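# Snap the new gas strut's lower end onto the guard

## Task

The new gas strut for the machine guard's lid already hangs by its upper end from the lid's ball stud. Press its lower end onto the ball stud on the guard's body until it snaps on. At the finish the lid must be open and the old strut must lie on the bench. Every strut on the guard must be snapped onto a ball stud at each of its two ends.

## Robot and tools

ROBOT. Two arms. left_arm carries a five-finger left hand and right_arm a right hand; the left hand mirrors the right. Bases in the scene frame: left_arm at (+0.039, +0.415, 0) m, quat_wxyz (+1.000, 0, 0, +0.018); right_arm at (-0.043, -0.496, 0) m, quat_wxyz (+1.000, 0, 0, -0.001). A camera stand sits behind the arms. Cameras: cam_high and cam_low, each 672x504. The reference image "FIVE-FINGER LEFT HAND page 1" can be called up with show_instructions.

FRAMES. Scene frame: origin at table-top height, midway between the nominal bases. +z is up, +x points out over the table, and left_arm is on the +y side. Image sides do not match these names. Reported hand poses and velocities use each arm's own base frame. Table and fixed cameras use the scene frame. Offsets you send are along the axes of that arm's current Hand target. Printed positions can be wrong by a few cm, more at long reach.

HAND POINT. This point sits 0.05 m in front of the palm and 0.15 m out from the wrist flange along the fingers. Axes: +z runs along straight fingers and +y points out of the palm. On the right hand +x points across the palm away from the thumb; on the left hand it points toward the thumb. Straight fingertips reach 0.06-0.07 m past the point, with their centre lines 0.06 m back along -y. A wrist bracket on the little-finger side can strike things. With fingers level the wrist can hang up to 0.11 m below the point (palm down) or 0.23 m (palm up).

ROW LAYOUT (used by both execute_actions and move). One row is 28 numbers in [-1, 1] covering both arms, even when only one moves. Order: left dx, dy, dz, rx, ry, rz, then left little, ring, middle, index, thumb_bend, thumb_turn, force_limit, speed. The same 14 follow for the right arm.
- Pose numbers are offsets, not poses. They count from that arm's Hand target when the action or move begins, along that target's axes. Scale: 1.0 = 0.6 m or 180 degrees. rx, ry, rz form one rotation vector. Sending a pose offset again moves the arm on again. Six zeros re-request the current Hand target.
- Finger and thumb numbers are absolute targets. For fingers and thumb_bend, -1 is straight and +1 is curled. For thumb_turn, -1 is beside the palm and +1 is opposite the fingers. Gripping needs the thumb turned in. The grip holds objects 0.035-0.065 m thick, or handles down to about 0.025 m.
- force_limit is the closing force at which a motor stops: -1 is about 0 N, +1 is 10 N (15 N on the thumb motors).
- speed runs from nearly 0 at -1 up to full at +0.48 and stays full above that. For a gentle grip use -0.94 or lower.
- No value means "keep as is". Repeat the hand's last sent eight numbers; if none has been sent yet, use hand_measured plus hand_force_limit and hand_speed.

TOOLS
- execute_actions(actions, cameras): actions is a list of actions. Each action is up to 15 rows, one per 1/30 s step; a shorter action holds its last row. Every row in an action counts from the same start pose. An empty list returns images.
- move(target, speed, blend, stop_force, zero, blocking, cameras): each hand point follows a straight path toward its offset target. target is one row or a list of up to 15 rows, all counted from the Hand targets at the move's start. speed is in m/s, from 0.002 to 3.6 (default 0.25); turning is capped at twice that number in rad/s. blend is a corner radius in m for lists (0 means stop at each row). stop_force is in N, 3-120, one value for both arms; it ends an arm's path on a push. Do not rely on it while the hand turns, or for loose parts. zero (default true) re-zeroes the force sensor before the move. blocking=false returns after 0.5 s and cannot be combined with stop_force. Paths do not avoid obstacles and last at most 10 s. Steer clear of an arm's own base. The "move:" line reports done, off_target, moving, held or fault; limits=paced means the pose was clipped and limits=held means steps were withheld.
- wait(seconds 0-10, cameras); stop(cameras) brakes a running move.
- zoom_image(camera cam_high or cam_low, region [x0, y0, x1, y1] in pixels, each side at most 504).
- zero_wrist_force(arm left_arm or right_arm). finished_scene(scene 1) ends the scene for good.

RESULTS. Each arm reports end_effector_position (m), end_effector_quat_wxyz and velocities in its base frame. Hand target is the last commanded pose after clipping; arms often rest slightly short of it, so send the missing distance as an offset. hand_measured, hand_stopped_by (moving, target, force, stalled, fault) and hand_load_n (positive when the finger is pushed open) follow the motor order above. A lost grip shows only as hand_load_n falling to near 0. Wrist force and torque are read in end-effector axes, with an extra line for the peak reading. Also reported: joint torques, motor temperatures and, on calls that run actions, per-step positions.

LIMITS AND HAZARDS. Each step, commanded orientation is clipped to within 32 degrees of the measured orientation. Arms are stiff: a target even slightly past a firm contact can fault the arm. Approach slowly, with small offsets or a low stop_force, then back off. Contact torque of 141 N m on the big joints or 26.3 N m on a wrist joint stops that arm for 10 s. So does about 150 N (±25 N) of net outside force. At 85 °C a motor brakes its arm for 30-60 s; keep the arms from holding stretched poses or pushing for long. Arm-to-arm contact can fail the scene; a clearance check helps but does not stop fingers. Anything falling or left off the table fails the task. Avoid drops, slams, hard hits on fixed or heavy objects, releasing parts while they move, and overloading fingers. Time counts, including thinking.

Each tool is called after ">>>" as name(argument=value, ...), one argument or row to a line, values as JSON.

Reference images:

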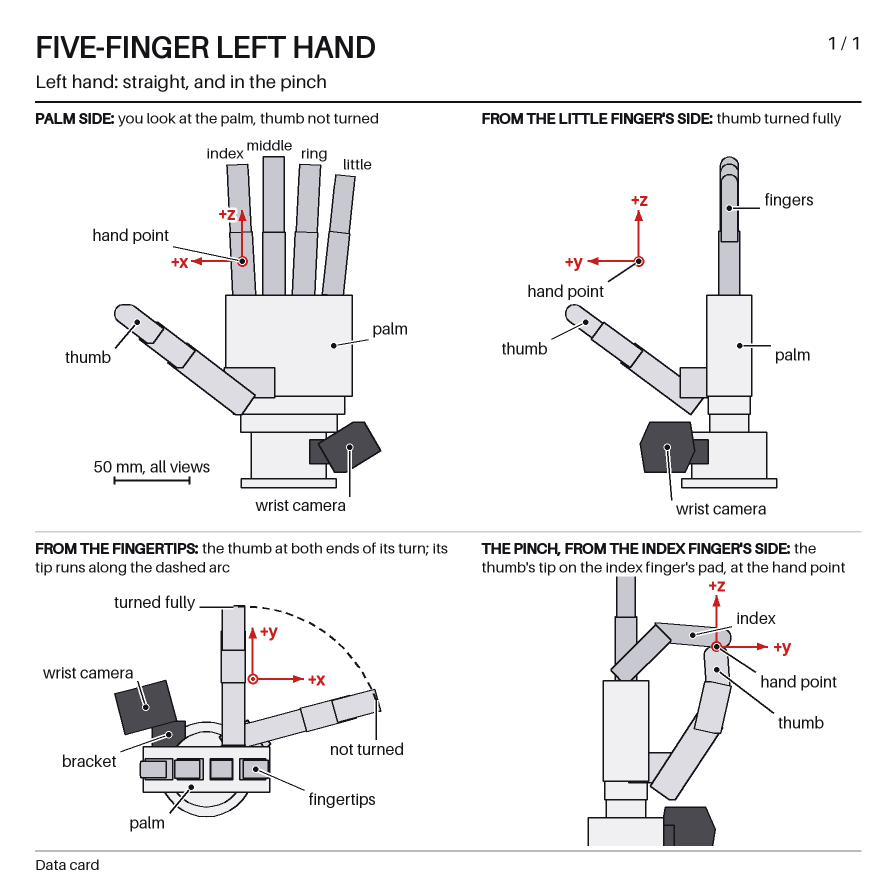

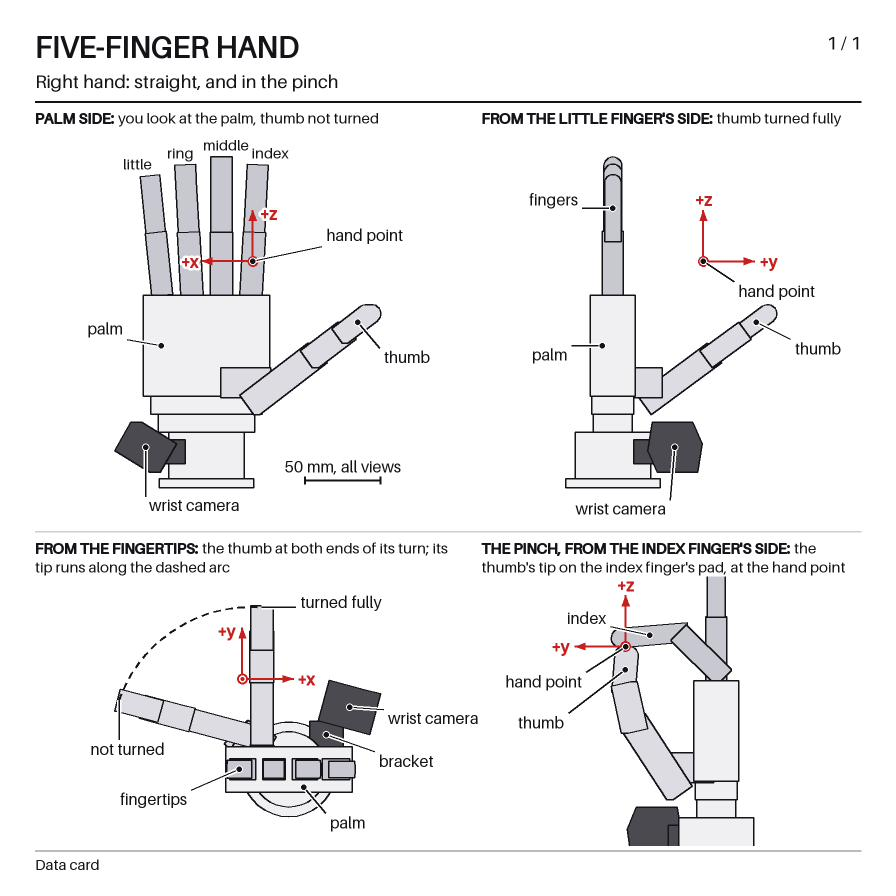

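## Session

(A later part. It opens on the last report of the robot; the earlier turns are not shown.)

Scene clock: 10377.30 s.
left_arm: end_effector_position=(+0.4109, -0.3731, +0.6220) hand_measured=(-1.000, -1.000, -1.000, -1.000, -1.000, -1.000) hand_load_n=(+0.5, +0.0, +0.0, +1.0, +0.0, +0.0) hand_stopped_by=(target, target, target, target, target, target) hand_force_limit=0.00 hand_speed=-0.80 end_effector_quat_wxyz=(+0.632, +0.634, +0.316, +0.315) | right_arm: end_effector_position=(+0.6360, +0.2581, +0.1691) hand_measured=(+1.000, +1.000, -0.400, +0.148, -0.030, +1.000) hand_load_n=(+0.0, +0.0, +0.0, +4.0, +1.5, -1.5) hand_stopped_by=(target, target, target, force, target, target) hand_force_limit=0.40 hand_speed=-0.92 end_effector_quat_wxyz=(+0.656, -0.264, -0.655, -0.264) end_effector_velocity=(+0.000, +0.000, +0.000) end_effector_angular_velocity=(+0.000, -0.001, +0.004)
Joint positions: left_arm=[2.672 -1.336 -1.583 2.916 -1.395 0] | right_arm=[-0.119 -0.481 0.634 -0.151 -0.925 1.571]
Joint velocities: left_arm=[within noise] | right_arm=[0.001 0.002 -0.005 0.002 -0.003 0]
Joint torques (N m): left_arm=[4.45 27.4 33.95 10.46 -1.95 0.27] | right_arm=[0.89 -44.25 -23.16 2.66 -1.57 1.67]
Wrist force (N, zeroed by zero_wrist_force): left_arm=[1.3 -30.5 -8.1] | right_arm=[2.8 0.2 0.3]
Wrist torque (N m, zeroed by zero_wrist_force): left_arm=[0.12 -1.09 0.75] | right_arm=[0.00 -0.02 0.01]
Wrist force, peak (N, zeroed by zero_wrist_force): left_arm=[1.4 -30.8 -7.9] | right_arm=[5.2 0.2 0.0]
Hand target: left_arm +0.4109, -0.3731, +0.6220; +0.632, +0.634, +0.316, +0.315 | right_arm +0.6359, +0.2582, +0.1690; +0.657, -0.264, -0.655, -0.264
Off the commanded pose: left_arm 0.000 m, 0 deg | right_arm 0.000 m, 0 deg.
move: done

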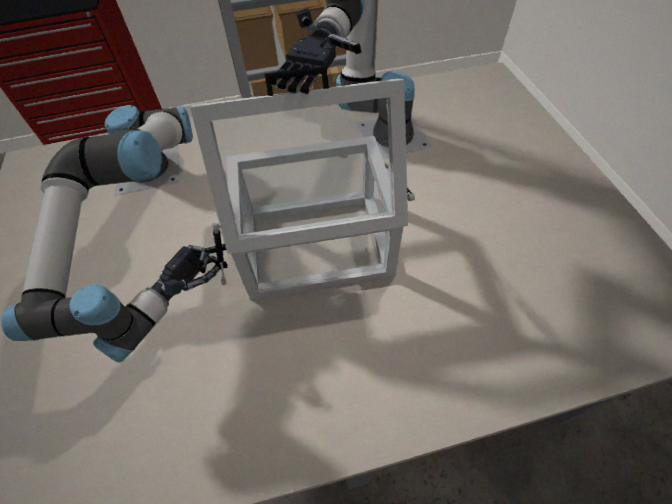

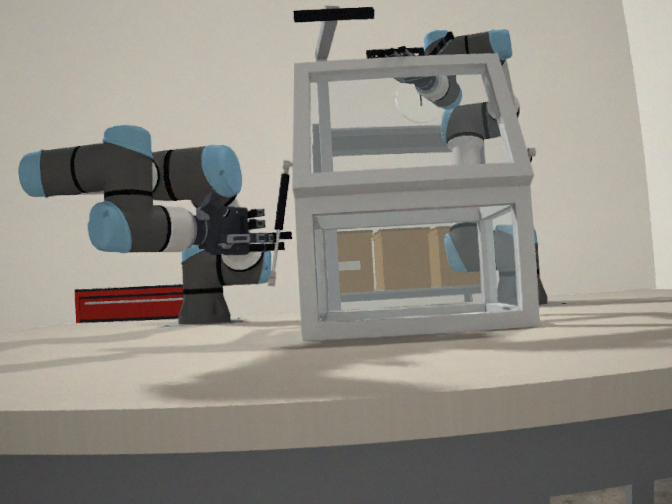

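>>> execute_actions(
  actions=[
    [[0,0,0,0,0,0,-1,-1,-1,-1,-1,-1,0,-0.8,0,0,0,0,0,0,1,1,0.5,0.62,-0.03,1,0.1,-0.86]],
    [[0,0,0,0,0,0,-1,-1,-1,-1,-1,-1,0,-0.8,0,0,0,0,0,0,1,1,0.5,0.62,-0.03,1,0.1,-0.86]],
    [[0,0,0,0,0,0,-1,-1,-1,-1,-1,-1,0,-0.8,0,0,0,0,0,0,1,1,0.5,0.62,-0.03,1,0.1,-0.86]],
    [[0,0,0,0,0,0,-1,-1,-1,-1,-1,-1,0,-0.8,0,0,0,0,0,0,1,1,0.5,0.62,-0.03,1,0.1,-0.86]],
    [[0,0,0,0,0,0,-1,-1,-1,-1,-1,-1,0,-0.8,0,0,0,0,0,0,1,1,0.5,0.62,-0.03,1,0.1,-0.86]],
    [[0,0,0,0,0,0,-1,-1,-1,-1,-1,-1,0,-0.8,0,0,0,0,0,0,1,1,0.6,0.65,-0.03,1,0.4,-0.92]],
    [[0,0,0,0,0,0,-1,-1,-1,-1,-1,-1,0,-0.8,0,0,0,0,0,0,1,1,0.6,0.65,-0.03,1,0.4,-0.92]],
  ],
  cameras=["all"],
)

>>> zoom_image(
  camera="cam_low",
  region=[235, 225, 307, 297],
)

>>> zoom_image(
  camera="cam_low",
  region=[264, 272, 282, 290],
)

Scene clock: 10390.70 s.
left_arm: end_effector_position=(+0.4109, -0.3731, +0.6220) hand_measured=(-1.000, -1.000, -1.000, -1.000, -1.000, -1.000) hand_load_n=(+0.5, +0.0, +0.0, +0.5, +0.0, +0.0) hand_stopped_by=(target, target, target, target, target, target) hand_force_limit=0.00 hand_speed=-0.80 end_effector_quat_wxyz=(+0.632, +0.634, +0.316, +0.315) | right_arm: end_effector_position=(+0.6359, +0.2582, +0.1690) hand_measured=(+1.000, +1.000, +0.110, +0.164, -0.030, +1.000) hand_load_n=(+0.0, +0.0, +7.5, +8.0, +2.5, -4.0) hand_stopped_by=(target, target, force, force, target, target) hand_force_limit=0.40 hand_speed=-0.92 end_effector_quat_wxyz=(+0.657, -0.264, -0.655, -0.264)
Joint positions: left_arm=[2.672 -1.336 -1.583 2.916 -1.395 0] | right_arm=[-0.119 -0.481 0.633 -0.151 -0.925 1.571]
Joint torques (N m): left_arm=[4.07 27.24 33.22 10.56 -2.03 0.32] | right_arm=[10.91 -62.78 -18.86 2.28 -1.36 0.1]
Wrist force (N, zeroed by zero_wrist_force): left_arm=[1.5 -30.3 -7.9] | right_arm=[1.7 0.3 1.1]
Wrist torque (N m, zeroed by zero_wrist_force): left_arm=[0.11 -1.10 0.76] | right_arm=[0.05 -0.13 0.01]
Wrist force, peak (N, zeroed by zero_wrist_force): left_arm=[1.3 -30.9 -7.7] | right_arm=[5.0 0.7 0.6]
Hand target: left_arm +0.4109, -0.3731, +0.6220; +0.632, +0.634, +0.316, +0.315 | right_arm +0.6359, +0.2582, +0.1690; +0.657, -0.264, -0.655, -0.264
Off the commanded pose: left_arm 0.000 m, 0 deg | right_arm 0.000 m, 0 deg.
Step readings (end_effector_position of left_arm | right_arm):
0: (+0.4109, -0.3731, +0.6220) | (+0.6359, +0.2582, +0.1690)
1: (+0.4109, -0.3731, +0.6220) | (+0.6359, +0.2582, +0.1690)
2: (+0.4109, -0.3731, +0.6220) | (+0.6359, +0.2582, +0.1690)
4: (+0.4109, -0.3731, +0.6220) | (+0.6359, +0.2582, +0.1690)
8: (+0.4109, -0.3731, +0.6220) | (+0.6359, +0.2582, +0.1690)
15: (+0.4109, -0.3731, +0.6220) | (+0.6359, +0.2582, +0.1690)
16: (+0.4109, -0.3731, +0.6220) | (+0.6359, +0.2582, +0.1690)
17: (+0.4109, -0.3731, +0.6220) | (+0.6359, +0.2582, +0.1690)
19: (+0.4109, -0.3731, +0.6220) | (+0.6359, +0.2582, +0.1690)
23: (+0.4109, -0.3731, +0.6220) | (+0.6359, +0.2582, +0.1690)
30: (+0.4109, -0.3731, +0.6220) | (+0.6359, +0.2582, +0.1690)
31: (+0.4109, -0.3731, +0.6220) | (+0.6359, +0.2582, +0.1690)
32: (+0.4109, -0.3731, +0.6220) | (+0.6359, +0.2582, +0.1690)
34: (+0.4109, -0.3731, +0.6220) | (+0.6359, +0.2582, +0.1690)
38: (+0.4109, -0.3731, +0.6220) | (+0.6359, +0.2582, +0.1690)
45: (+0.4109, -0.3731, +0.6220) | (+0.6359, +0.2582, +0.1690)
46: (+0.4109, -0.3731, +0.6220) | (+0.6359, +0.2582, +0.1690)
47: (+0.4109, -0.3731, +0.6220) | (+0.6359, +0.2582, +0.1690)
49: (+0.4109, -0.3731, +0.6220) | (+0.6359, +0.2582, +0.1690)
53: (+0.4109, -0.3731, +0.6220) | (+0.6359, +0.2582, +0.1690)
60: (+0.4109, -0.3731, +0.6220) | (+0.6359, +0.2582, +0.1690)
61: (+0.4109, -0.3731, +0.6220) | (+0.6359, +0.2582, +0.1690)
62: (+0.4109, -0.3731, +0.6220) | (+0.6359, +0.2582, +0.1690)
64: (+0.4109, -0.3731, +0.6220) | (+0.6359, +0.2582, +0.1690)
68: (+0.4109, -0.3731, +0.6220) | (+0.6359, +0.2582, +0.1690)
75: (+0.4109, -0.3731, +0.6220) | (+0.6359, +0.2582, +0.1690)
76: (+0.4109, -0.3731, +0.6220) | (+0.6359, +0.2582, +0.1690)
77: (+0.4109, -0.3731, +0.6220) | (+0.6359, +0.2582, +0.1690)
79: (+0.4109, -0.3731, +0.6220) | (+0.6359, +0.2582, +0.1690)
83: (+0.4109, -0.3731, +0.6220) | (+0.6359, +0.2582, +0.1690)
90: (+0.4109, -0.3731, +0.6220) | (+0.6359, +0.2582, +0.1690)
91: (+0.4109, -0.3731, +0.6220) | (+0.6359, +0.2582, +0.1690)
92: (+0.4109, -0.3731, +0.6220) | (+0.6359, +0.2582, +0.1690)
94: (+0.4109, -0.3731, +0.6220) | (+0.6359, +0.2582, +0.1690)
98: (+0.4109, -0.3731, +0.6220) | (+0.6359, +0.2582, +0.1690)
105: (+0.4109, -0.3731, +0.6220) | (+0.6359, +0.2582, +0.1690)

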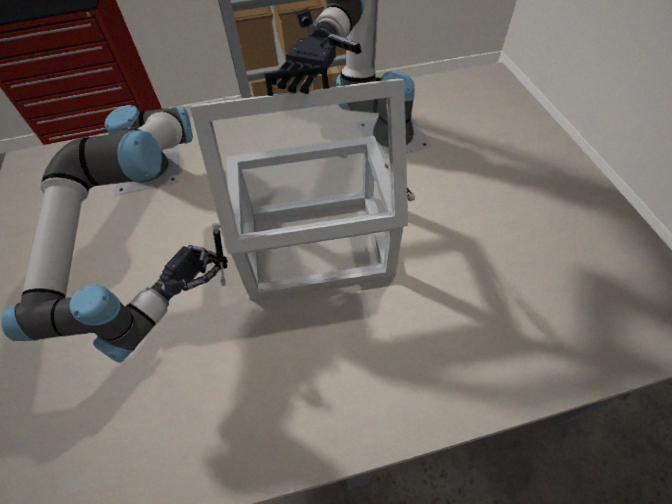

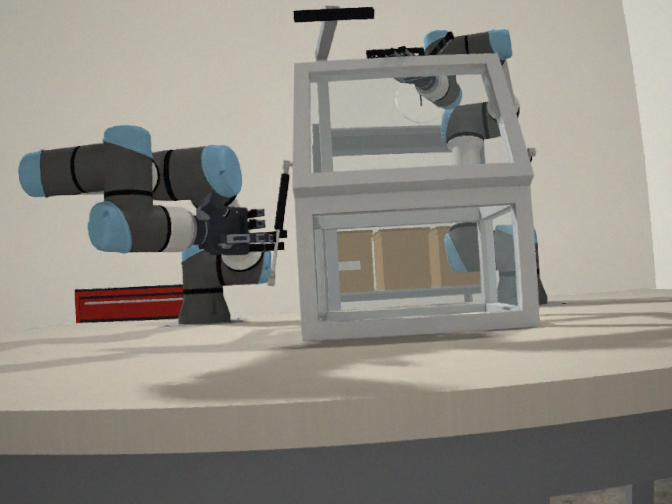

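Scaled by 7.000.

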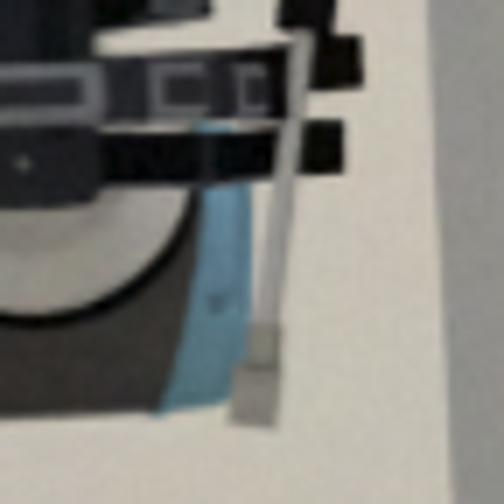

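Scaled by 28.000.

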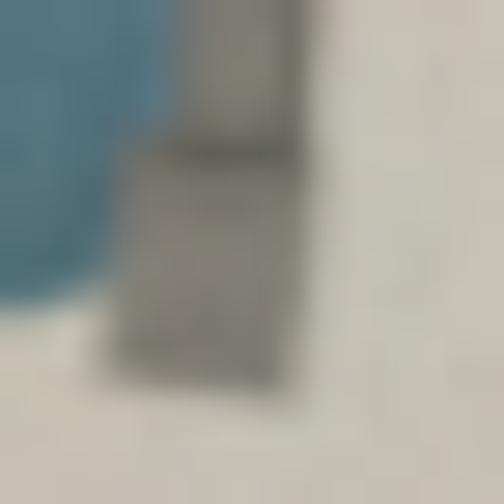

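>>> move(
  target=[0,0,0,0,0,0,-1,-1,-1,-1,-1,-1,0,-0.8,-0.00242,0.01526,0.0128,0,0.01643,-0.01958,1,1,0.6,0.65,-0.03,1,0.4,-0.92],
  speed=0.03,
  cameras=["cam_low"],
)

>>> zoom_image(
  camera="cam_low",
  region=[245, 225, 305, 285],
)

Scene clock: 10404.97 s.
left_arm: end_effector_position=(+0.4109, -0.3731, +0.6220) hand_measured=(-1.000, -1.000, -1.000, -1.000, -1.000, -1.000) hand_load_n=(+0.5, +0.0, +0.5, +0.5, +0.0, +0.0) hand_stopped_by=(target, target, target, target, target, target) hand_force_limit=0.00 hand_speed=-0.80 end_effector_quat_wxyz=(+0.632, +0.634, +0.316, +0.315) | right_arm: end_effector_position=(+0.6367, +0.2702, +0.1675) hand_measured=(+1.000, +1.000, +0.110, +0.164, -0.030, +1.000) hand_load_n=(+0.0, +0.0, +7.0, +8.5, +2.0, -3.5) hand_stopped_by=(target, target, force, force, target, target) hand_force_limit=0.40 hand_speed=-0.92 end_effector_quat_wxyz=(+0.665, -0.237, -0.646, -0.290)
Joint positions: left_arm=[2.672 -1.336 -1.583 2.916 -1.395 0] | right_arm=[-0.106 -0.437 0.596 -0.091 -0.914 1.47]
Joint torques (N m): left_arm=[4.09 27.44 33.47 10.62 -2.02 0.36] | right_arm=[3.5 -65.34 -14.4 -1.17 0.44 1.79]
Wrist force (N, zeroed by zero_wrist_force): left_arm=[1.5 -30.2 -7.9] | right_arm=[0.0 0.3 1.0]
Wrist torque (N m, zeroed by zero_wrist_force): left_arm=[0.12 -1.07 0.76] | right_arm=[0.04 -0.12 0.04]
Wrist force, peak (N, zeroed by zero_wrist_force): left_arm=[1.4 -30.7 -7.9] | right_arm=[2.0 0.1 1.3]
Hand target: left_arm +0.4109, -0.3731, +0.6220; +0.632, +0.634, +0.316, +0.315 | right_arm +0.6367, +0.2701, +0.1676; +0.665, -0.237, -0.646, -0.290
Off the commanded pose: left_arm 0.000 m, 0 deg | right_arm 0.000 m, 0 deg.
move: done
Images, in order (width x height): cam_low 672x504.

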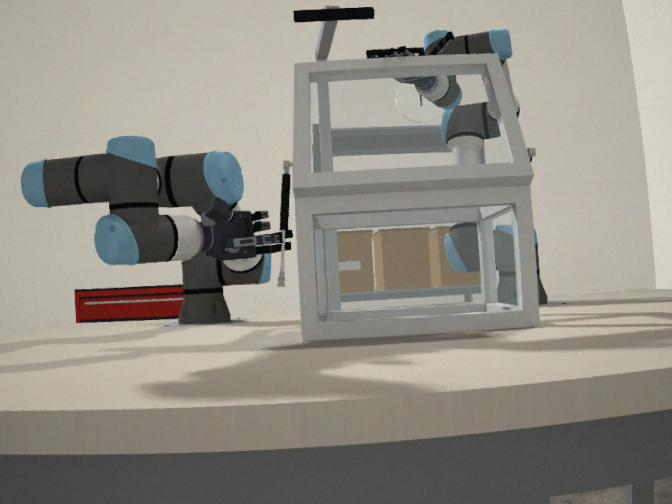

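Scaled by 8.400.

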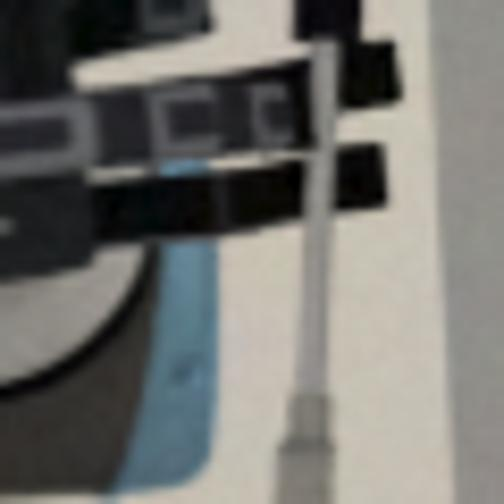

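>>> move(
  target=[
    [0,0,0,0,0,0,-1,-1,-1,-1,-1,-1,0,-0.8,-0.00034,-0.01122,0.0133,-0.00177,0.01695,0.01426,1,1,0.6,0.65,-0.03,1,0.4,-0.92],
    [0,0,0,0,0,0,-1,-1,-1,-1,-1,-1,0,-0.8,0.00055,-0.02235,0.02664,-0.00353,0.03391,0.02851,1,1,0.6,0.65,-0.03,1,0.4,-0.92],
    [0,0,0,0,0,0,-1,-1,-1,-1,-1,-1,0,-0.8,0.00262,-0.03335,0.03996,-0.0053,0.05086,0.04277,1,1,0.6,0.65,-0.03,1,0.4,-0.92],
    [0,0,0,0,0,0,-1,-1,-1,-1,-1,-1,0,-0.8,0.00591,-0.04415,0.05321,-0.00707,0.06781,0.05702,1,1,0.6,0.65,-0.03,1,0.4,-0.92],
  ],
  speed=0.04,
  blend=0.001,
  cameras=["cam_low"],
)

>>> zoom_image(
  camera="cam_low",
  region=[245, 225, 305, 285],
)

Scene clock: 10423.63 s.
left_arm: end_effector_position=(+0.4109, -0.3731, +0.6220) hand_measured=(-1.000, -1.000, -1.000, -1.000, -1.000, -1.000) hand_load_n=(+1.0, +0.0, +0.0, +0.5, -0.5, +0.0) hand_stopped_by=(target, target, target, target, target, target) hand_force_limit=0.00 hand_speed=-0.80 end_effector_quat_wxyz=(+0.632, +0.634, +0.316, +0.315) | right_arm: end_effector_position=(+0.5952, +0.2729, +0.1712) hand_measured=(+1.000, +1.000, +0.110, +0.164, -0.030, +1.000) hand_load_n=(+0.0, +0.0, +6.0, +8.5, +2.0, -3.0) hand_stopped_by=(target, target, force, force, target, target) hand_force_limit=0.40 hand_speed=-0.92 end_effector_quat_wxyz=(+0.750, -0.269, -0.545, -0.261)
Joint positions: left_arm=[2.672 -1.336 -1.583 2.916 -1.395 0] | right_arm=[-0.108 -0.464 0.765 0.036 -0.914 1.485]
Joint torques (N m): left_arm=[4.73 26.66 33.36 10.65 -1.93 0.32] | right_arm=[-11.89 -60.9 -25.05 0.63 1.52 1.15]
Wrist force (N, zeroed by zero_wrist_force): left_arm=[1.8 -30.3 -8.1] | right_arm=[-2.1 -0.3 0.5]
Wrist torque (N m, zeroed by zero_wrist_force): left_arm=[0.12 -1.07 0.78] | right_arm=[-0.03 -0.14 -0.01]
Wrist force, peak (N, zeroed by zero_wrist_force): left_arm=[1.8 -30.7 -8.0] | right_arm=[-4.2 -0.5 0.4]
Hand target: left_arm +0.4109, -0.3731, +0.6220; +0.632, +0.634, +0.316, +0.315 | right_arm +0.5953, +0.2729, +0.1712; +0.750, -0.269, -0.545, -0.261
Off the commanded pose: left_arm 0.000 m, 0 deg | right_arm 0.000 m, 0 deg.
move: done
Images, in order (width x height): cam_low 672x504.

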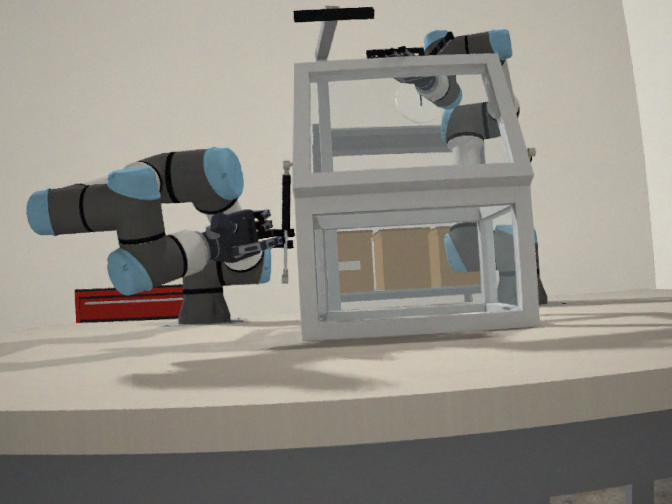

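Scaled by 8.400.

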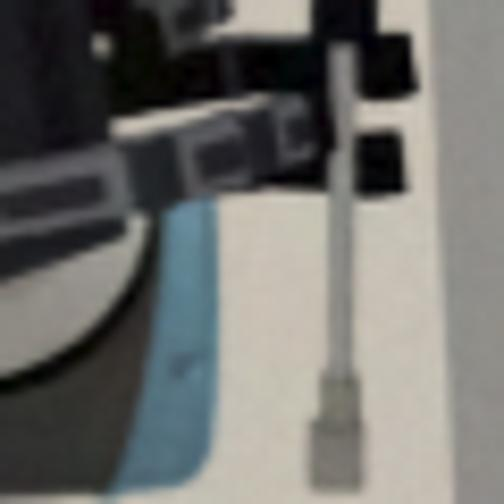

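>>> move(
  target=[
    [0,0,0,0,0,0,-1,-1,-1,-1,-1,-1,0,-0.8,-0.00064,-0.01122,0.0133,-0.00177,0.01695,0.01426,1,1,0.6,0.65,-0.03,1,0.4,-0.92],
    [0,0,0,0,0,0,-1,-1,-1,-1,-1,-1,0,-0.8,0.00025,-0.02235,0.02664,-0.00353,0.03391,0.02851,1,1,0.6,0.65,-0.03,1,0.4,-0.92],
    [0,0,0,0,0,0,-1,-1,-1,-1,-1,-1,0,-0.8,0.00232,-0.03335,0.03996,-0.0053,0.05086,0.04277,1,1,0.6,0.65,-0.03,1,0.4,-0.92],
    [0,0,0,0,0,0,-1,-1,-1,-1,-1,-1,0,-0.8,0.00561,-0.04415,0.05321,-0.00707,0.06781,0.05702,1,1,0.6,0.65,-0.03,1,0.4,-0.92],
  ],
  speed=0.04,
  blend=0.001,
)

>>> execute_actions(
  actions=[
    [[0,0,0,0,0,0,-1,-1,-1,-1,-1,-1,0,-0.8,0,0,0,0,0,0,1,1,0.6,0.65,-0.03,1,0.4,-0.92]],
  ],
  cameras=["cam_low"],
)

>>> zoom_image(
  camera="cam_low",
  region=[255, 215, 305, 265],
)

Scene clock: 10434.63 s.
left_arm: end_effector_position=(+0.4109, -0.3731, +0.6220) hand_measured=(-1.000, -1.000, -1.000, -1.000, -1.000, -1.000) hand_load_n=(+0.5, +0.5, +0.0, +0.5, +0.0, +0.0) hand_stopped_by=(target, target, target, target, target, target) hand_force_limit=0.00 hand_speed=-0.80 end_effector_quat_wxyz=(+0.632, +0.634, +0.316, +0.315) | right_arm: end_effector_position=(+0.5564, +0.2754, +0.1860) hand_measured=(+1.000, +1.000, +0.110, +0.164, -0.030, +1.000) hand_load_n=(+0.0, +0.0, +5.5, +9.0, +2.5, -3.0) hand_stopped_by=(target, target, force, force, target, target) hand_force_limit=0.40 hand_speed=-0.92 end_effector_quat_wxyz=(+0.821, -0.296, -0.433, -0.226)
Joint positions: left_arm=[2.672 -1.336 -1.583 2.916 -1.395 0] | right_arm=[-0.112 -0.506 0.953 0.159 -0.912 1.5]
Joint torques (N m): left_arm=[4.29 26.73 33.69 10.67 -1.89 0.4] | right_arm=[-12.81 -55.16 -22.38 1.06 1.23 1.33]
Wrist force (N, zeroed by zero_wrist_force): left_arm=[1.7 -30.5 -8.1] | right_arm=[-1.1 0.1 0.7]
Wrist torque (N m, zeroed by zero_wrist_force): left_arm=[0.12 -1.08 0.77] | right_arm=[-0.05 -0.14 0.03]
Wrist force, peak (N, zeroed by zero_wrist_force): left_arm=[1.7 -30.7 -8.1] | right_arm=[-3.5 -0.3 0.5]
Hand target: left_arm +0.4109, -0.3731, +0.6220; +0.632, +0.634, +0.316, +0.315 | right_arm +0.5564, +0.2754, +0.1859; +0.821, -0.296, -0.433, -0.226
Off the commanded pose: left_arm 0.000 m, 0 deg | right_arm 0.000 m, 0 deg.
move: done

Scene clock: 10435.33 s.
left_arm: end_effector_position=(+0.4109, -0.3731, +0.6220) hand_measured=(-1.000, -1.000, -1.000, -1.000, -1.000, -1.000) hand_load_n=(+1.0, +0.0, +0.0, +1.0, +0.0, +0.0) hand_stopped_by=(target, target, target, target, target, target) hand_force_limit=0.00 hand_speed=-0.80 end_effector_quat_wxyz=(+0.632, +0.634, +0.316, +0.315) | right_arm: end_effector_position=(+0.5564, +0.2754, +0.1859) hand_measured=(+1.000, +1.000, +0.110, +0.164, -0.030, +1.000) hand_load_n=(+0.0, +0.0, +5.0, +9.0, +2.5, -3.0) hand_stopped_by=(target, target, force, force, target, target) hand_force_limit=0.40 hand_speed=-0.92 end_effector_quat_wxyz=(+0.821, -0.296, -0.433, -0.226)
Joint positions: left_arm=[2.672 -1.336 -1.583 2.916 -1.395 0] | right_arm=[-0.112 -0.505 0.953 0.159 -0.912 1.5]
Joint torques (N m): left_arm=[4.3 26.43 33.54 10.83 -1.96 0.32] | right_arm=[-9.29 -42.66 -23.66 1.1 0.6 -0.38]
Wrist force (N, zeroed by zero_wrist_force): left_arm=[1.7 -30.5 -8.0] | right_arm=[-1.1 -0.2 0.5]
Wrist torque (N m, zeroed by zero_wrist_force): left_arm=[0.12 -1.07 0.77] | right_arm=[-0.08 -0.16 0.04]
Wrist force, peak (N, zeroed by zero_wrist_force): left_arm=[2.0 -30.7 -8.2] | right_arm=[-2.0 -0.3 0.5]
Hand target: left_arm +0.4109, -0.3731, +0.6220; +0.632, +0.634, +0.316, +0.315 | right_arm +0.5564, +0.2754, +0.1859; +0.821, -0.296, -0.433, -0.226
Off the commanded pose: left_arm 0.000 m, 0 deg | right_arm 0.000 m, 0 deg.
Step readings (end_effector_position of left_arm | right_arm):
0: (+0.4109, -0.3731, +0.6220) | (+0.5564, +0.2754, +0.1860)
1: (+0.4109, -0.3731, +0.6220) | (+0.5564, +0.2754, +0.1860)
2: (+0.4109, -0.3731, +0.6220) | (+0.5564, +0.2754, +0.1860)
4: (+0.4109, -0.3731, +0.6220) | (+0.5564, +0.2754, +0.1860)
8: (+0.4109, -0.3731, +0.6220) | (+0.5564, +0.2754, +0.1860)
15: (+0.4109, -0.3731, +0.6220) | (+0.5564, +0.2754, +0.1860)
Images, in order (width x height): cam_low 672x504.

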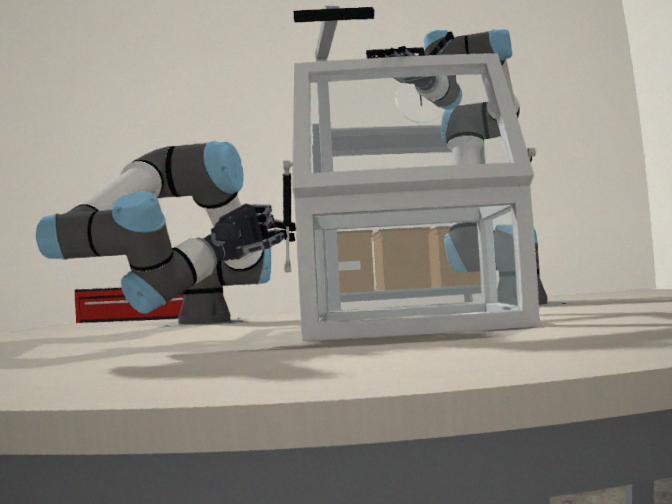

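Scaled by 10.080.

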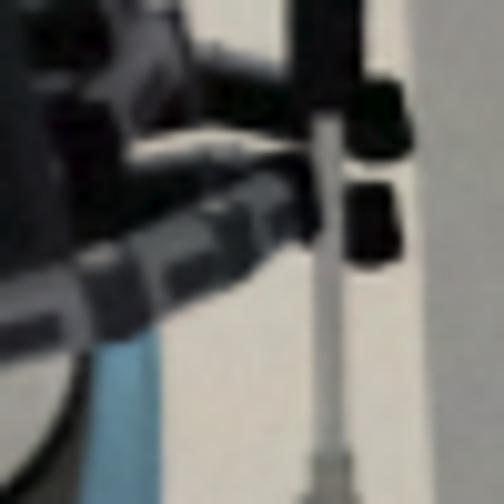

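>>> move(
  target=[
    [0,0,0,0,0,0,-1,-1,-1,-1,-1,-1,0,-0.8,-0.00054,-0.01122,0.0133,-0.00177,0.01695,0.01426,1,1,0.6,0.65,-0.03,1,0.4,-0.92],
    [0,0,0,0,0,0,-1,-1,-1,-1,-1,-1,0,-0.8,0.00035,-0.02235,0.02664,-0.00353,0.03391,0.02851,1,1,0.6,0.65,-0.03,1,0.4,-0.92],
    [0,0,0,0,0,0,-1,-1,-1,-1,-1,-1,0,-0.8,0.00242,-0.03335,0.03996,-0.0053,0.05086,0.04277,1,1,0.6,0.65,-0.03,1,0.4,-0.92],
    [0,0,0,0,0,0,-1,-1,-1,-1,-1,-1,0,-0.8,0.00571,-0.04415,0.05321,-0.00707,0.06781,0.05702,1,1,0.6,0.65,-0.03,1,0.4,-0.92],
  ],
  speed=0.04,
  blend=0.001,
  cameras=["cam_low"],
)

>>> zoom_image(
  camera="cam_low",
  region=[265, 205, 309, 249],
)

>>> zoom_image(
  camera="cam_low",
  region=[278, 238, 296, 256],
)

Scene clock: 10448.83 s.
left_arm: end_effector_position=(+0.4109, -0.3731, +0.6220) hand_measured=(-1.000, -1.000, -1.000, -1.000, -1.000, -1.000) hand_load_n=(+0.5, +0.0, +0.0, +1.0, +0.0, +0.0) hand_stopped_by=(target, target, target, target, target, target) hand_force_limit=0.00 hand_speed=-0.80 end_effector_quat_wxyz=(+0.632, +0.634, +0.316, +0.315) | right_arm: end_effector_position=(+0.5232, +0.2776, +0.2110) hand_measured=(+1.000, +1.000, +0.110, +0.164, -0.030, +1.000) hand_load_n=(+0.0, +0.0, +4.0, +9.0, +2.5, -2.5) hand_stopped_by=(target, target, force, force, target, target) hand_force_limit=0.40 hand_speed=-0.92 end_effector_quat_wxyz=(+0.876, -0.317, -0.312, -0.186)
Joint positions: left_arm=[2.672 -1.336 -1.583 2.916 -1.395 0] | right_arm=[-0.116 -0.559 1.145 0.288 -0.906 1.517]
Joint torques (N m): left_arm=[4.62 25.98 33.33 10.59 -1.89 0.43] | right_arm=[-12.33 -49.05 -21.2 0.71 0.9 1.33]
Wrist force (N, zeroed by zero_wrist_force): left_arm=[1.7 -30.2 -8.2] | right_arm=[-0.7 -0.5 0.3]
Wrist torque (N m, zeroed by zero_wrist_force): left_arm=[0.13 -1.08 0.77] | right_arm=[-0.12 -0.11 0.04]
Wrist force, peak (N, zeroed by zero_wrist_force): left_arm=[1.7 -30.8 -8.2] | right_arm=[-2.6 -0.2 0.2]
Hand target: left_arm +0.4109, -0.3731, +0.6220; +0.632, +0.634, +0.316, +0.315 | right_arm +0.5232, +0.2776, +0.2109; +0.876, -0.317, -0.313, -0.186
Off the commanded pose: left_arm 0.000 m, 0 deg | right_arm 0.000 m, 0 deg.
move: done
Images, in order (width x height): cam_low 672x504.

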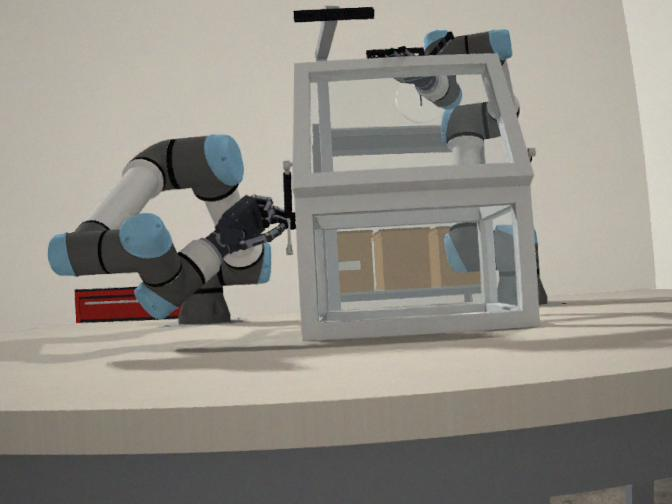

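Scaled by 11.455.

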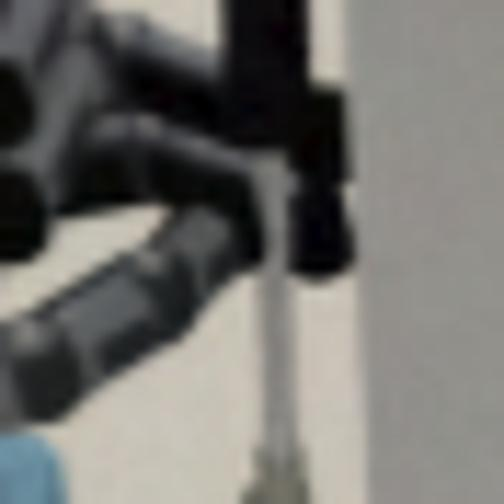

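Scaled by 28.000.

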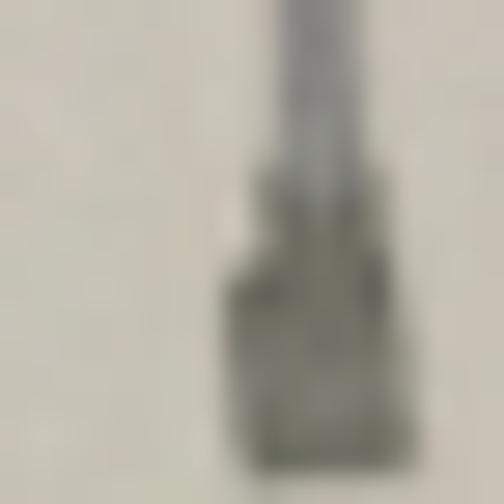

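>>> execute_actions(
  actions=[
    [[0,0,0,0,0,0,-1,-1,-1,-1,-1,-1,0,-0.8,0,0,0,0,0,0,1,1,0.61,0.65,-0.03,1,0.3,-0.93]],
    [[0,0,0,0,0,0,-1,-1,-1,-1,-1,-1,0,-0.8,0,0,0,0,0,0,1,1,0.61,0.65,-0.03,1,0.4,-0.93]],
  ],
)

>>> move(
  target=[
    [0,0,0,0,0,0,-1,-1,-1,-1,-1,-1,0,-0.8,-0.00044,-0.01122,0.0133,-0.00177,0.01695,0.01426,1,1,0.61,0.65,-0.03,1,0.4,-0.93],
    [0,0,0,0,0,0,-1,-1,-1,-1,-1,-1,0,-0.8,0.00045,-0.02235,0.02664,-0.00353,0.03391,0.02851,1,1,0.61,0.65,-0.03,1,0.4,-0.93],
    [0,0,0,0,0,0,-1,-1,-1,-1,-1,-1,0,-0.8,0.00252,-0.03335,0.03996,-0.0053,0.05086,0.04277,1,1,0.61,0.65,-0.03,1,0.4,-0.93],
    [0,0,0,0,0,0,-1,-1,-1,-1,-1,-1,0,-0.8,0.00581,-0.04415,0.05321,-0.00707,0.06781,0.05702,1,1,0.61,0.65,-0.03,1,0.4,-0.93],
  ],
  speed=0.04,
  blend=0.001,
  cameras=["cam_low"],
)

>>> zoom_image(
  camera="cam_low",
  region=[276, 200, 306, 230],
)

>>> zoom_image(
  camera="cam_low",
  region=[280, 216, 298, 234],
)

Scene clock: 10463.40 s.
left_arm: end_effector_position=(+0.4109, -0.3731, +0.6220) hand_measured=(-1.000, -1.000, -1.000, -1.000, -1.000, -1.000) hand_load_n=(+1.0, +0.0, +0.0, +0.5, +0.0, +0.0) hand_stopped_by=(target, target, target, target, target, target) hand_force_limit=0.00 hand_speed=-0.80 end_effector_quat_wxyz=(+0.632, +0.634, +0.316, +0.315) | right_arm: end_effector_position=(+0.5232, +0.2776, +0.2109) hand_measured=(+1.000, +1.000, +0.114, +0.164, -0.030, +1.000) hand_load_n=(+0.0, +0.0, +7.0, +8.5, +3.0, -2.5) hand_stopped_by=(target, target, force, force, target, target) hand_force_limit=0.40 hand_speed=-0.93 end_effector_quat_wxyz=(+0.876, -0.317, -0.313, -0.186)
Joint positions: left_arm=[2.672 -1.336 -1.583 2.916 -1.395 0] | right_arm=[-0.116 -0.558 1.145 0.288 -0.906 1.517]
Joint torques (N m): left_arm=[4.43 25.8 33.51 10.4 -1.86 0.35] | right_arm=[1.09 -39.78 -18.67 1.3 -2.49 -0.4]
Wrist force (N, zeroed by zero_wrist_force): left_arm=[1.7 -30.0 -8.1] | right_arm=[-0.4 -0.6 0.9]
Wrist torque (N m, zeroed by zero_wrist_force): left_arm=[0.14 -1.09 0.77] | right_arm=[-0.14 -0.18 0.04]
Wrist force, peak (N, zeroed by zero_wrist_force): left_arm=[1.8 -30.7 -8.1] | right_arm=[-1.5 -0.3 0.2]
Hand target: left_arm +0.4109, -0.3731, +0.6220; +0.632, +0.634, +0.316, +0.315 | right_arm +0.5232, +0.2776, +0.2109; +0.876, -0.317, -0.313, -0.186
Off the commanded pose: left_arm 0.000 m, 0 deg | right_arm 0.000 m, 0 deg.
Step readings (end_effector_position of left_arm | right_arm):
0: (+0.4109, -0.3731, +0.6220) | (+0.5232, +0.2776, +0.2109)
1: (+0.4109, -0.3731, +0.6220) | (+0.5232, +0.2776, +0.2109)
2: (+0.4109, -0.3731, +0.6220) | (+0.5232, +0.2776, +0.2109)
4: (+0.4109, -0.3731, +0.6220) | (+0.5232, +0.2776, +0.2109)
8: (+0.4109, -0.3731, +0.6220) | (+0.5232, +0.2776, +0.2109)
15: (+0.4109, -0.3731, +0.6220) | (+0.5232, +0.2776, +0.2109)
16: (+0.4109, -0.3731, +0.6220) | (+0.5232, +0.2776, +0.2109)
17: (+0.4109, -0.3731, +0.6220) | (+0.5232, +0.2776, +0.2109)
19: (+0.4109, -0.3731, +0.6220) | (+0.5232, +0.2776, +0.2109)
23: (+0.4109, -0.3731, +0.6220) | (+0.5232, +0.2776, +0.2109)
30: (+0.4109, -0.3731, +0.6220) | (+0.5232, +0.2776, +0.2109)

Scene clock: 10467.17 s.
left_arm: end_effector_position=(+0.4109, -0.3731, +0.6220) hand_measured=(-1.000, -1.000, -1.000, -1.000, -1.000, -1.000) hand_load_n=(+1.0, +0.0, +0.0, +1.0, +0.0, +0.0) hand_stopped_by=(target, target, target, target, target, target) hand_force_limit=0.00 hand_speed=-0.80 end_effector_quat_wxyz=(+0.632, +0.634, +0.316, +0.315) | right_arm: end_effector_position=(+0.4981, +0.2792, +0.2442) hand_measured=(+1.000, +1.000, +0.114, +0.164, -0.030, +1.000) hand_load_n=(+0.0, +0.0, +6.0, +9.0, +3.0, -4.0) hand_stopped_by=(target, target, force, force, target, target) hand_force_limit=0.40 hand_speed=-0.93 end_effector_quat_wxyz=(+0.914, -0.331, -0.186, -0.143)
Joint positions: left_arm=[2.672 -1.336 -1.583 2.916 -1.395 0] | right_arm=[-0.121 -0.622 1.334 0.433 -0.897 1.532]
Joint torques (N m): left_arm=[4.36 26.31 33.68 10.49 -1.9 0.38] | right_arm=[-8.7 -41.98 -18.97 -0.17 0.62 1.88]
Wrist force (N, zeroed by zero_wrist_force): left_arm=[1.5 -30.5 -8.4] | right_arm=[7.1 0.0 1.5]
Wrist torque (N m, zeroed by zero_wrist_force): left_arm=[0.14 -1.11 0.77] | right_arm=[-0.14 -0.13 0.05]
Wrist force, peak (N, zeroed by zero_wrist_force): left_arm=[1.6 -30.9 -8.5] | right_arm=[7.1 0.2 1.6]
Hand target: left_arm +0.4109, -0.3731, +0.6220; +0.632, +0.634, +0.316, +0.315 | right_arm +0.4981, +0.2792, +0.2441; +0.914, -0.331, -0.186, -0.143
Off the commanded pose: left_arm 0.000 m, 0 deg | right_arm 0.000 m, 0 deg.
move: done
Images, in order (width x height): cam_low 672x504.

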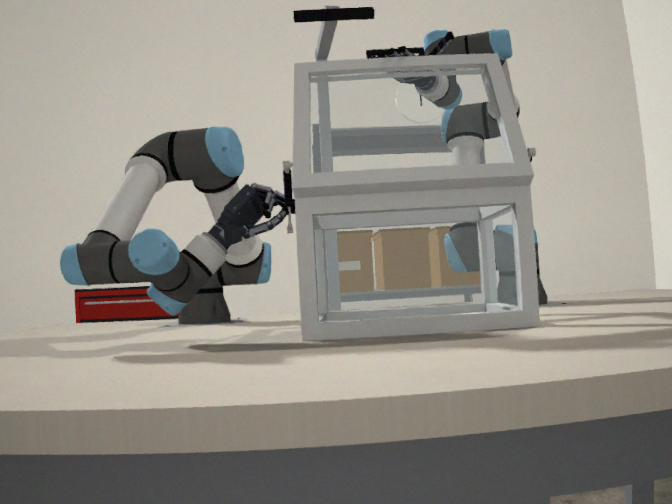

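Scaled by 16.800.

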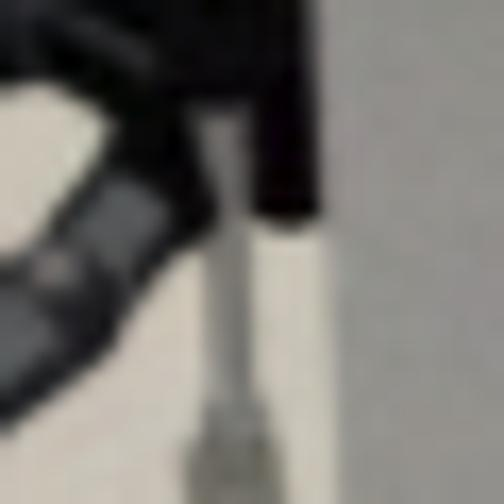

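Scaled by 28.000.

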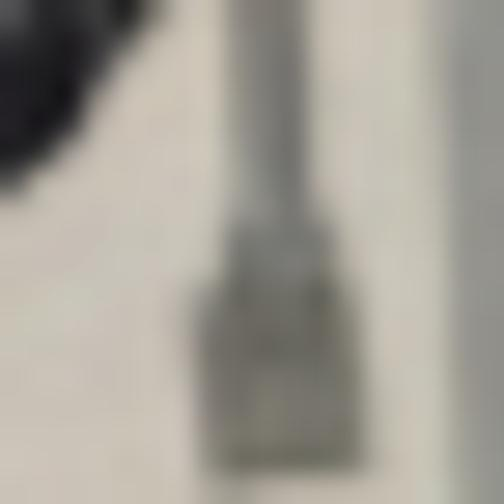

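>>> move(
  target=[0,0,0,0,0,0,-1,-1,-1,-1,-1,-1,0,-0.8,0.0004,-0.01178,0.01398,-0.00185,0.0178,0.01497,1,1,0.61,0.65,-0.03,1,0.4,-0.93],
  speed=0.03,
  cameras=["cam_low"],
)

>>> zoom_image(
  camera="cam_low",
  region=[276, 200, 306, 230],
)

>>> zoom_image(
  camera="cam_low",
  region=[282, 212, 300, 230],
)

Scene clock: 10479.40 s.
left_arm: end_effector_position=(+0.4109, -0.3731, +0.6220) hand_measured=(-1.000, -1.000, -1.000, -1.000, -1.000, -1.000) hand_load_n=(+0.5, +0.0, +0.0, +1.0, +0.0, +0.0) hand_stopped_by=(target, target, target, target, target, target) hand_force_limit=0.00 hand_speed=-0.80 end_effector_quat_wxyz=(+0.632, +0.634, +0.316, +0.315) | right_arm: end_effector_position=(+0.4936, +0.2795, +0.2542) hand_measured=(+1.000, +1.000, +0.114, +0.164, -0.030, +1.000) hand_load_n=(+0.5, +0.0, +6.0, +9.0, +3.0, -3.0) hand_stopped_by=(target, target, force, force, target, target) hand_force_limit=0.40 hand_speed=-0.93 end_effector_quat_wxyz=(+0.921, -0.334, -0.152, -0.132)
Joint positions: left_arm=[2.672 -1.336 -1.583 2.916 -1.395 0] | right_arm=[-0.123 -0.64 1.38 0.476 -0.893 1.536]
Joint torques (N m): left_arm=[4.39 25.84 33.77 10.38 -1.76 0.36] | right_arm=[-12.17 -44.58 -17.84 1.35 0.33 1.33]
Wrist force (N, zeroed by zero_wrist_force): left_arm=[1.7 -30.6 -8.0] | right_arm=[-0.8 -0.6 0.4]
Wrist torque (N m, zeroed by zero_wrist_force): left_arm=[0.11 -1.08 0.77] | right_arm=[-0.17 -0.08 0.05]
Wrist force, peak (N, zeroed by zero_wrist_force): left_arm=[1.4 -31.0 -8.6] | right_arm=[7.3 0.3 1.4]
Hand target: left_arm +0.4109, -0.3731, +0.6220; +0.632, +0.634, +0.316, +0.315 | right_arm +0.4936, +0.2795, +0.2541; +0.921, -0.334, -0.152, -0.132
Off the commanded pose: left_arm 0.000 m, 0 deg | right_arm 0.000 m, 0 deg.
move: done
Images, in order (width x height): cam_low 672x504.

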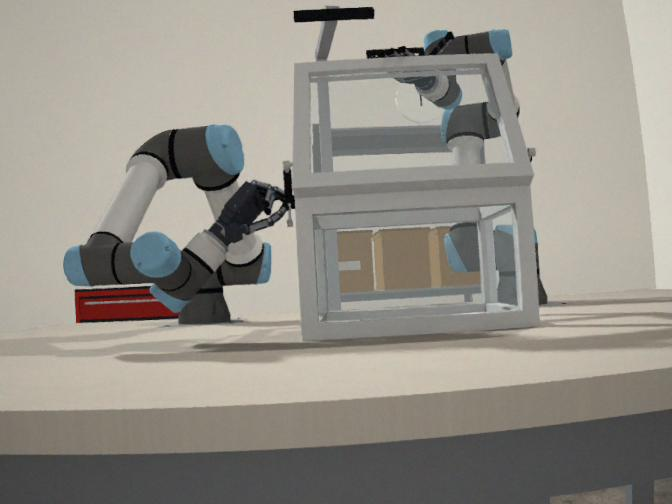

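Scaled by 16.800.

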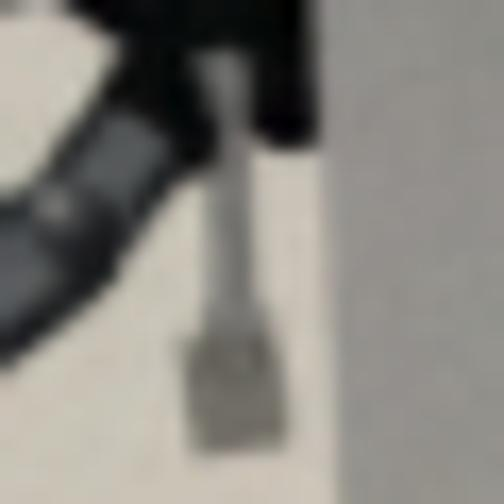

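Scaled by 28.000.

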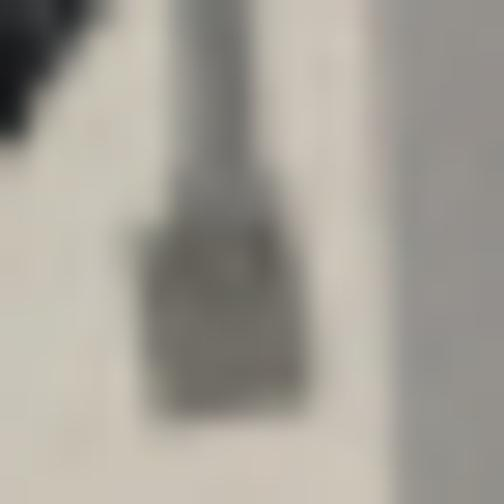

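>>> move(
  target=[0,0,0,0,0,0,-1,-1,-1,-1,-1,-1,0,-0.8,-0.00131,0.00704,0.00592,0.00002,0.00762,-0.00905,1,1,0.61,0.65,-0.03,1,0.4,-0.93],
  speed=0.015,
  cameras=["cam_low"],
)

>>> zoom_image(
  camera="cam_low",
  region=[276, 200, 306, 230],
)

>>> zoom_image(
  camera="cam_low",
  region=[284, 212, 302, 230],
)

Scene clock: 10495.73 s.
left_arm: end_effector_position=(+0.4109, -0.3731, +0.6220) hand_measured=(-1.000, -1.000, -1.000, -1.000, -1.000, -1.000) hand_load_n=(+1.0, +0.0, +0.0, +0.5, +0.0, +0.0) hand_stopped_by=(target, target, target, target, target, target) hand_force_limit=0.00 hand_speed=-0.80 end_effector_quat_wxyz=(+0.632, +0.634, +0.316, +0.315) | right_arm: end_effector_position=(+0.4936, +0.2851, +0.2539) hand_measured=(+1.000, +1.000, +0.114, +0.164, -0.030, +1.000) hand_load_n=(+0.0, +0.0, +5.5, +9.0, +3.0, -2.5) hand_stopped_by=(target, target, force, force, target, target) hand_force_limit=0.40 hand_speed=-0.93 end_effector_quat_wxyz=(+0.921, -0.330, -0.146, -0.149)
Joint positions: left_arm=[2.672 -1.336 -1.583 2.916 -1.395 0] | right_arm=[-0.114 -0.639 1.4 0.492 -0.892 1.477]
Joint torques (N m): left_arm=[4.2 25.73 33.74 10.24 -1.87 0.49] | right_arm=[5.56 -37.43 -12.3 2.97 1.01 1.1]
Wrist force (N, zeroed by zero_wrist_force): left_arm=[1.7 -30.3 -8.1] | right_arm=[-0.5 -0.4 0.7]
Wrist torque (N m, zeroed by zero_wrist_force): left_arm=[0.09 -1.08 0.78] | right_arm=[-0.14 -0.07 0.12]
Wrist force, peak (N, zeroed by zero_wrist_force): left_arm=[1.8 -30.7 -8.1] | right_arm=[-1.6 -0.4 0.3]
Hand target: left_arm +0.4109, -0.3731, +0.6220; +0.632, +0.634, +0.316, +0.315 | right_arm +0.4936, +0.2851, +0.2540; +0.921, -0.330, -0.146, -0.149
Off the commanded pose: left_arm 0.000 m, 0 deg | right_arm 0.000 m, 0 deg.
move: done
Images, in order (width x height): cam_low 672x504.

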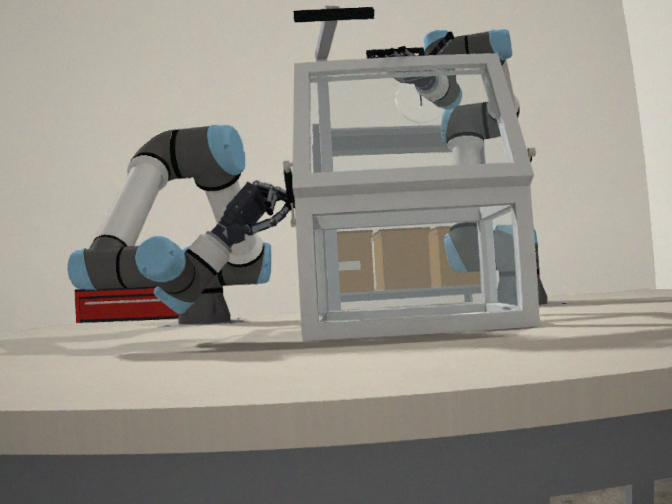

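Scaled by 16.800.

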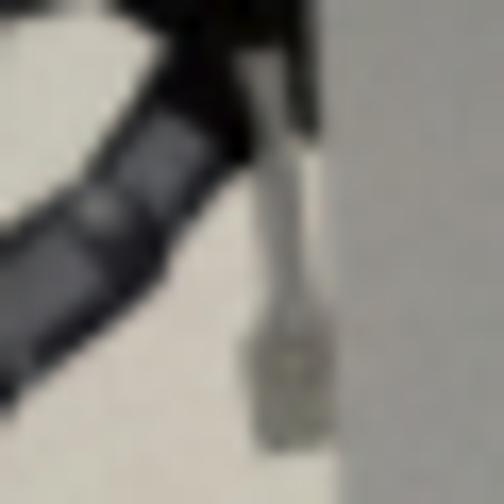

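Scaled by 28.000.

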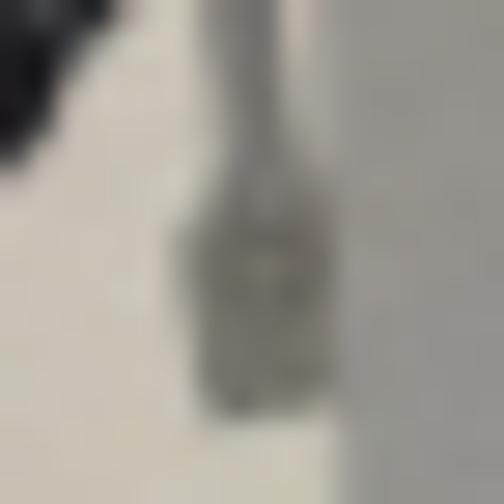

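>>> move(
  target=[0,0,0,0,0,0,-1,-1,-1,-1,-1,-1,0,-0.8,-0.00037,0.00174,0.00146,0,0.00188,-0.00224,1,1,0.61,0.65,-0.03,1,0.4,-0.93],
  speed=0.008,
  stop_force=10,
  cameras=["cam_low"],
)

>>> zoom_image(
  camera="cam_low",
  region=[284, 212, 302, 230],
)

Scene clock: 10509.70 s.
left_arm: end_effector_position=(+0.4109, -0.3731, +0.6220) hand_measured=(-1.000, -1.000, -1.000, -1.000, -1.000, -1.000) hand_load_n=(+1.0, +0.5, +0.0, +1.0, +0.0, +0.0) hand_stopped_by=(target, target, target, target, target, target) hand_force_limit=0.00 hand_speed=-0.80 end_effector_quat_wxyz=(+0.632, +0.634, +0.316, +0.315) | right_arm: end_effector_position=(+0.4936, +0.2865, +0.2539) hand_measured=(+1.000, +1.000, +0.114, +0.164, -0.030, +1.000) hand_load_n=(+0.0, +0.0, +5.5, +9.0, +3.0, -2.5) hand_stopped_by=(target, target, force, force, target, target) hand_force_limit=0.40 hand_speed=-0.93 end_effector_quat_wxyz=(+0.921, -0.329, -0.145, -0.153)
Joint positions: left_arm=[2.672 -1.336 -1.583 2.916 -1.395 0] | right_arm=[-0.111 -0.638 1.405 0.496 -0.892 1.463]
Joint torques (N m): left_arm=[4.43 25.81 33.72 10.14 -1.76 0.57] | right_arm=[6.95 -35.13 -11.99 1.91 0.64 1.23]
Wrist force (N, zeroed by zero_wrist_force): left_arm=[1.8 -30.4 -8.2] | right_arm=[-0.5 -0.6 0.4]
Wrist torque (N m, zeroed by zero_wrist_force): left_arm=[0.14 -1.09 0.77] | right_arm=[-0.16 -0.07 0.11]
Wrist force, peak (N, zeroed by zero_wrist_force): left_arm=[1.7 -30.7 -8.2] | right_arm=[-1.8 -0.7 0.5]
Hand target: left_arm +0.4109, -0.3731, +0.6220; +0.632, +0.634, +0.316, +0.315 | right_arm +0.4937, +0.2864, +0.2539; +0.920, -0.329, -0.145, -0.153
Off the commanded pose: left_arm 0.000 m, 0 deg | right_arm 0.000 m, 0 deg.
move: done
Images, in order (width x height): cam_low 672x504.

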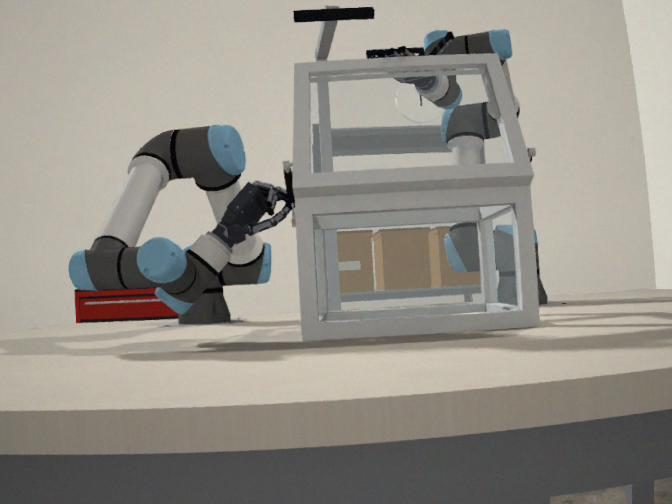

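Scaled by 28.000.

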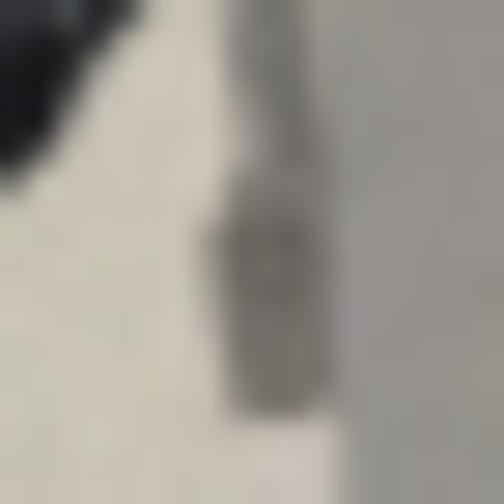

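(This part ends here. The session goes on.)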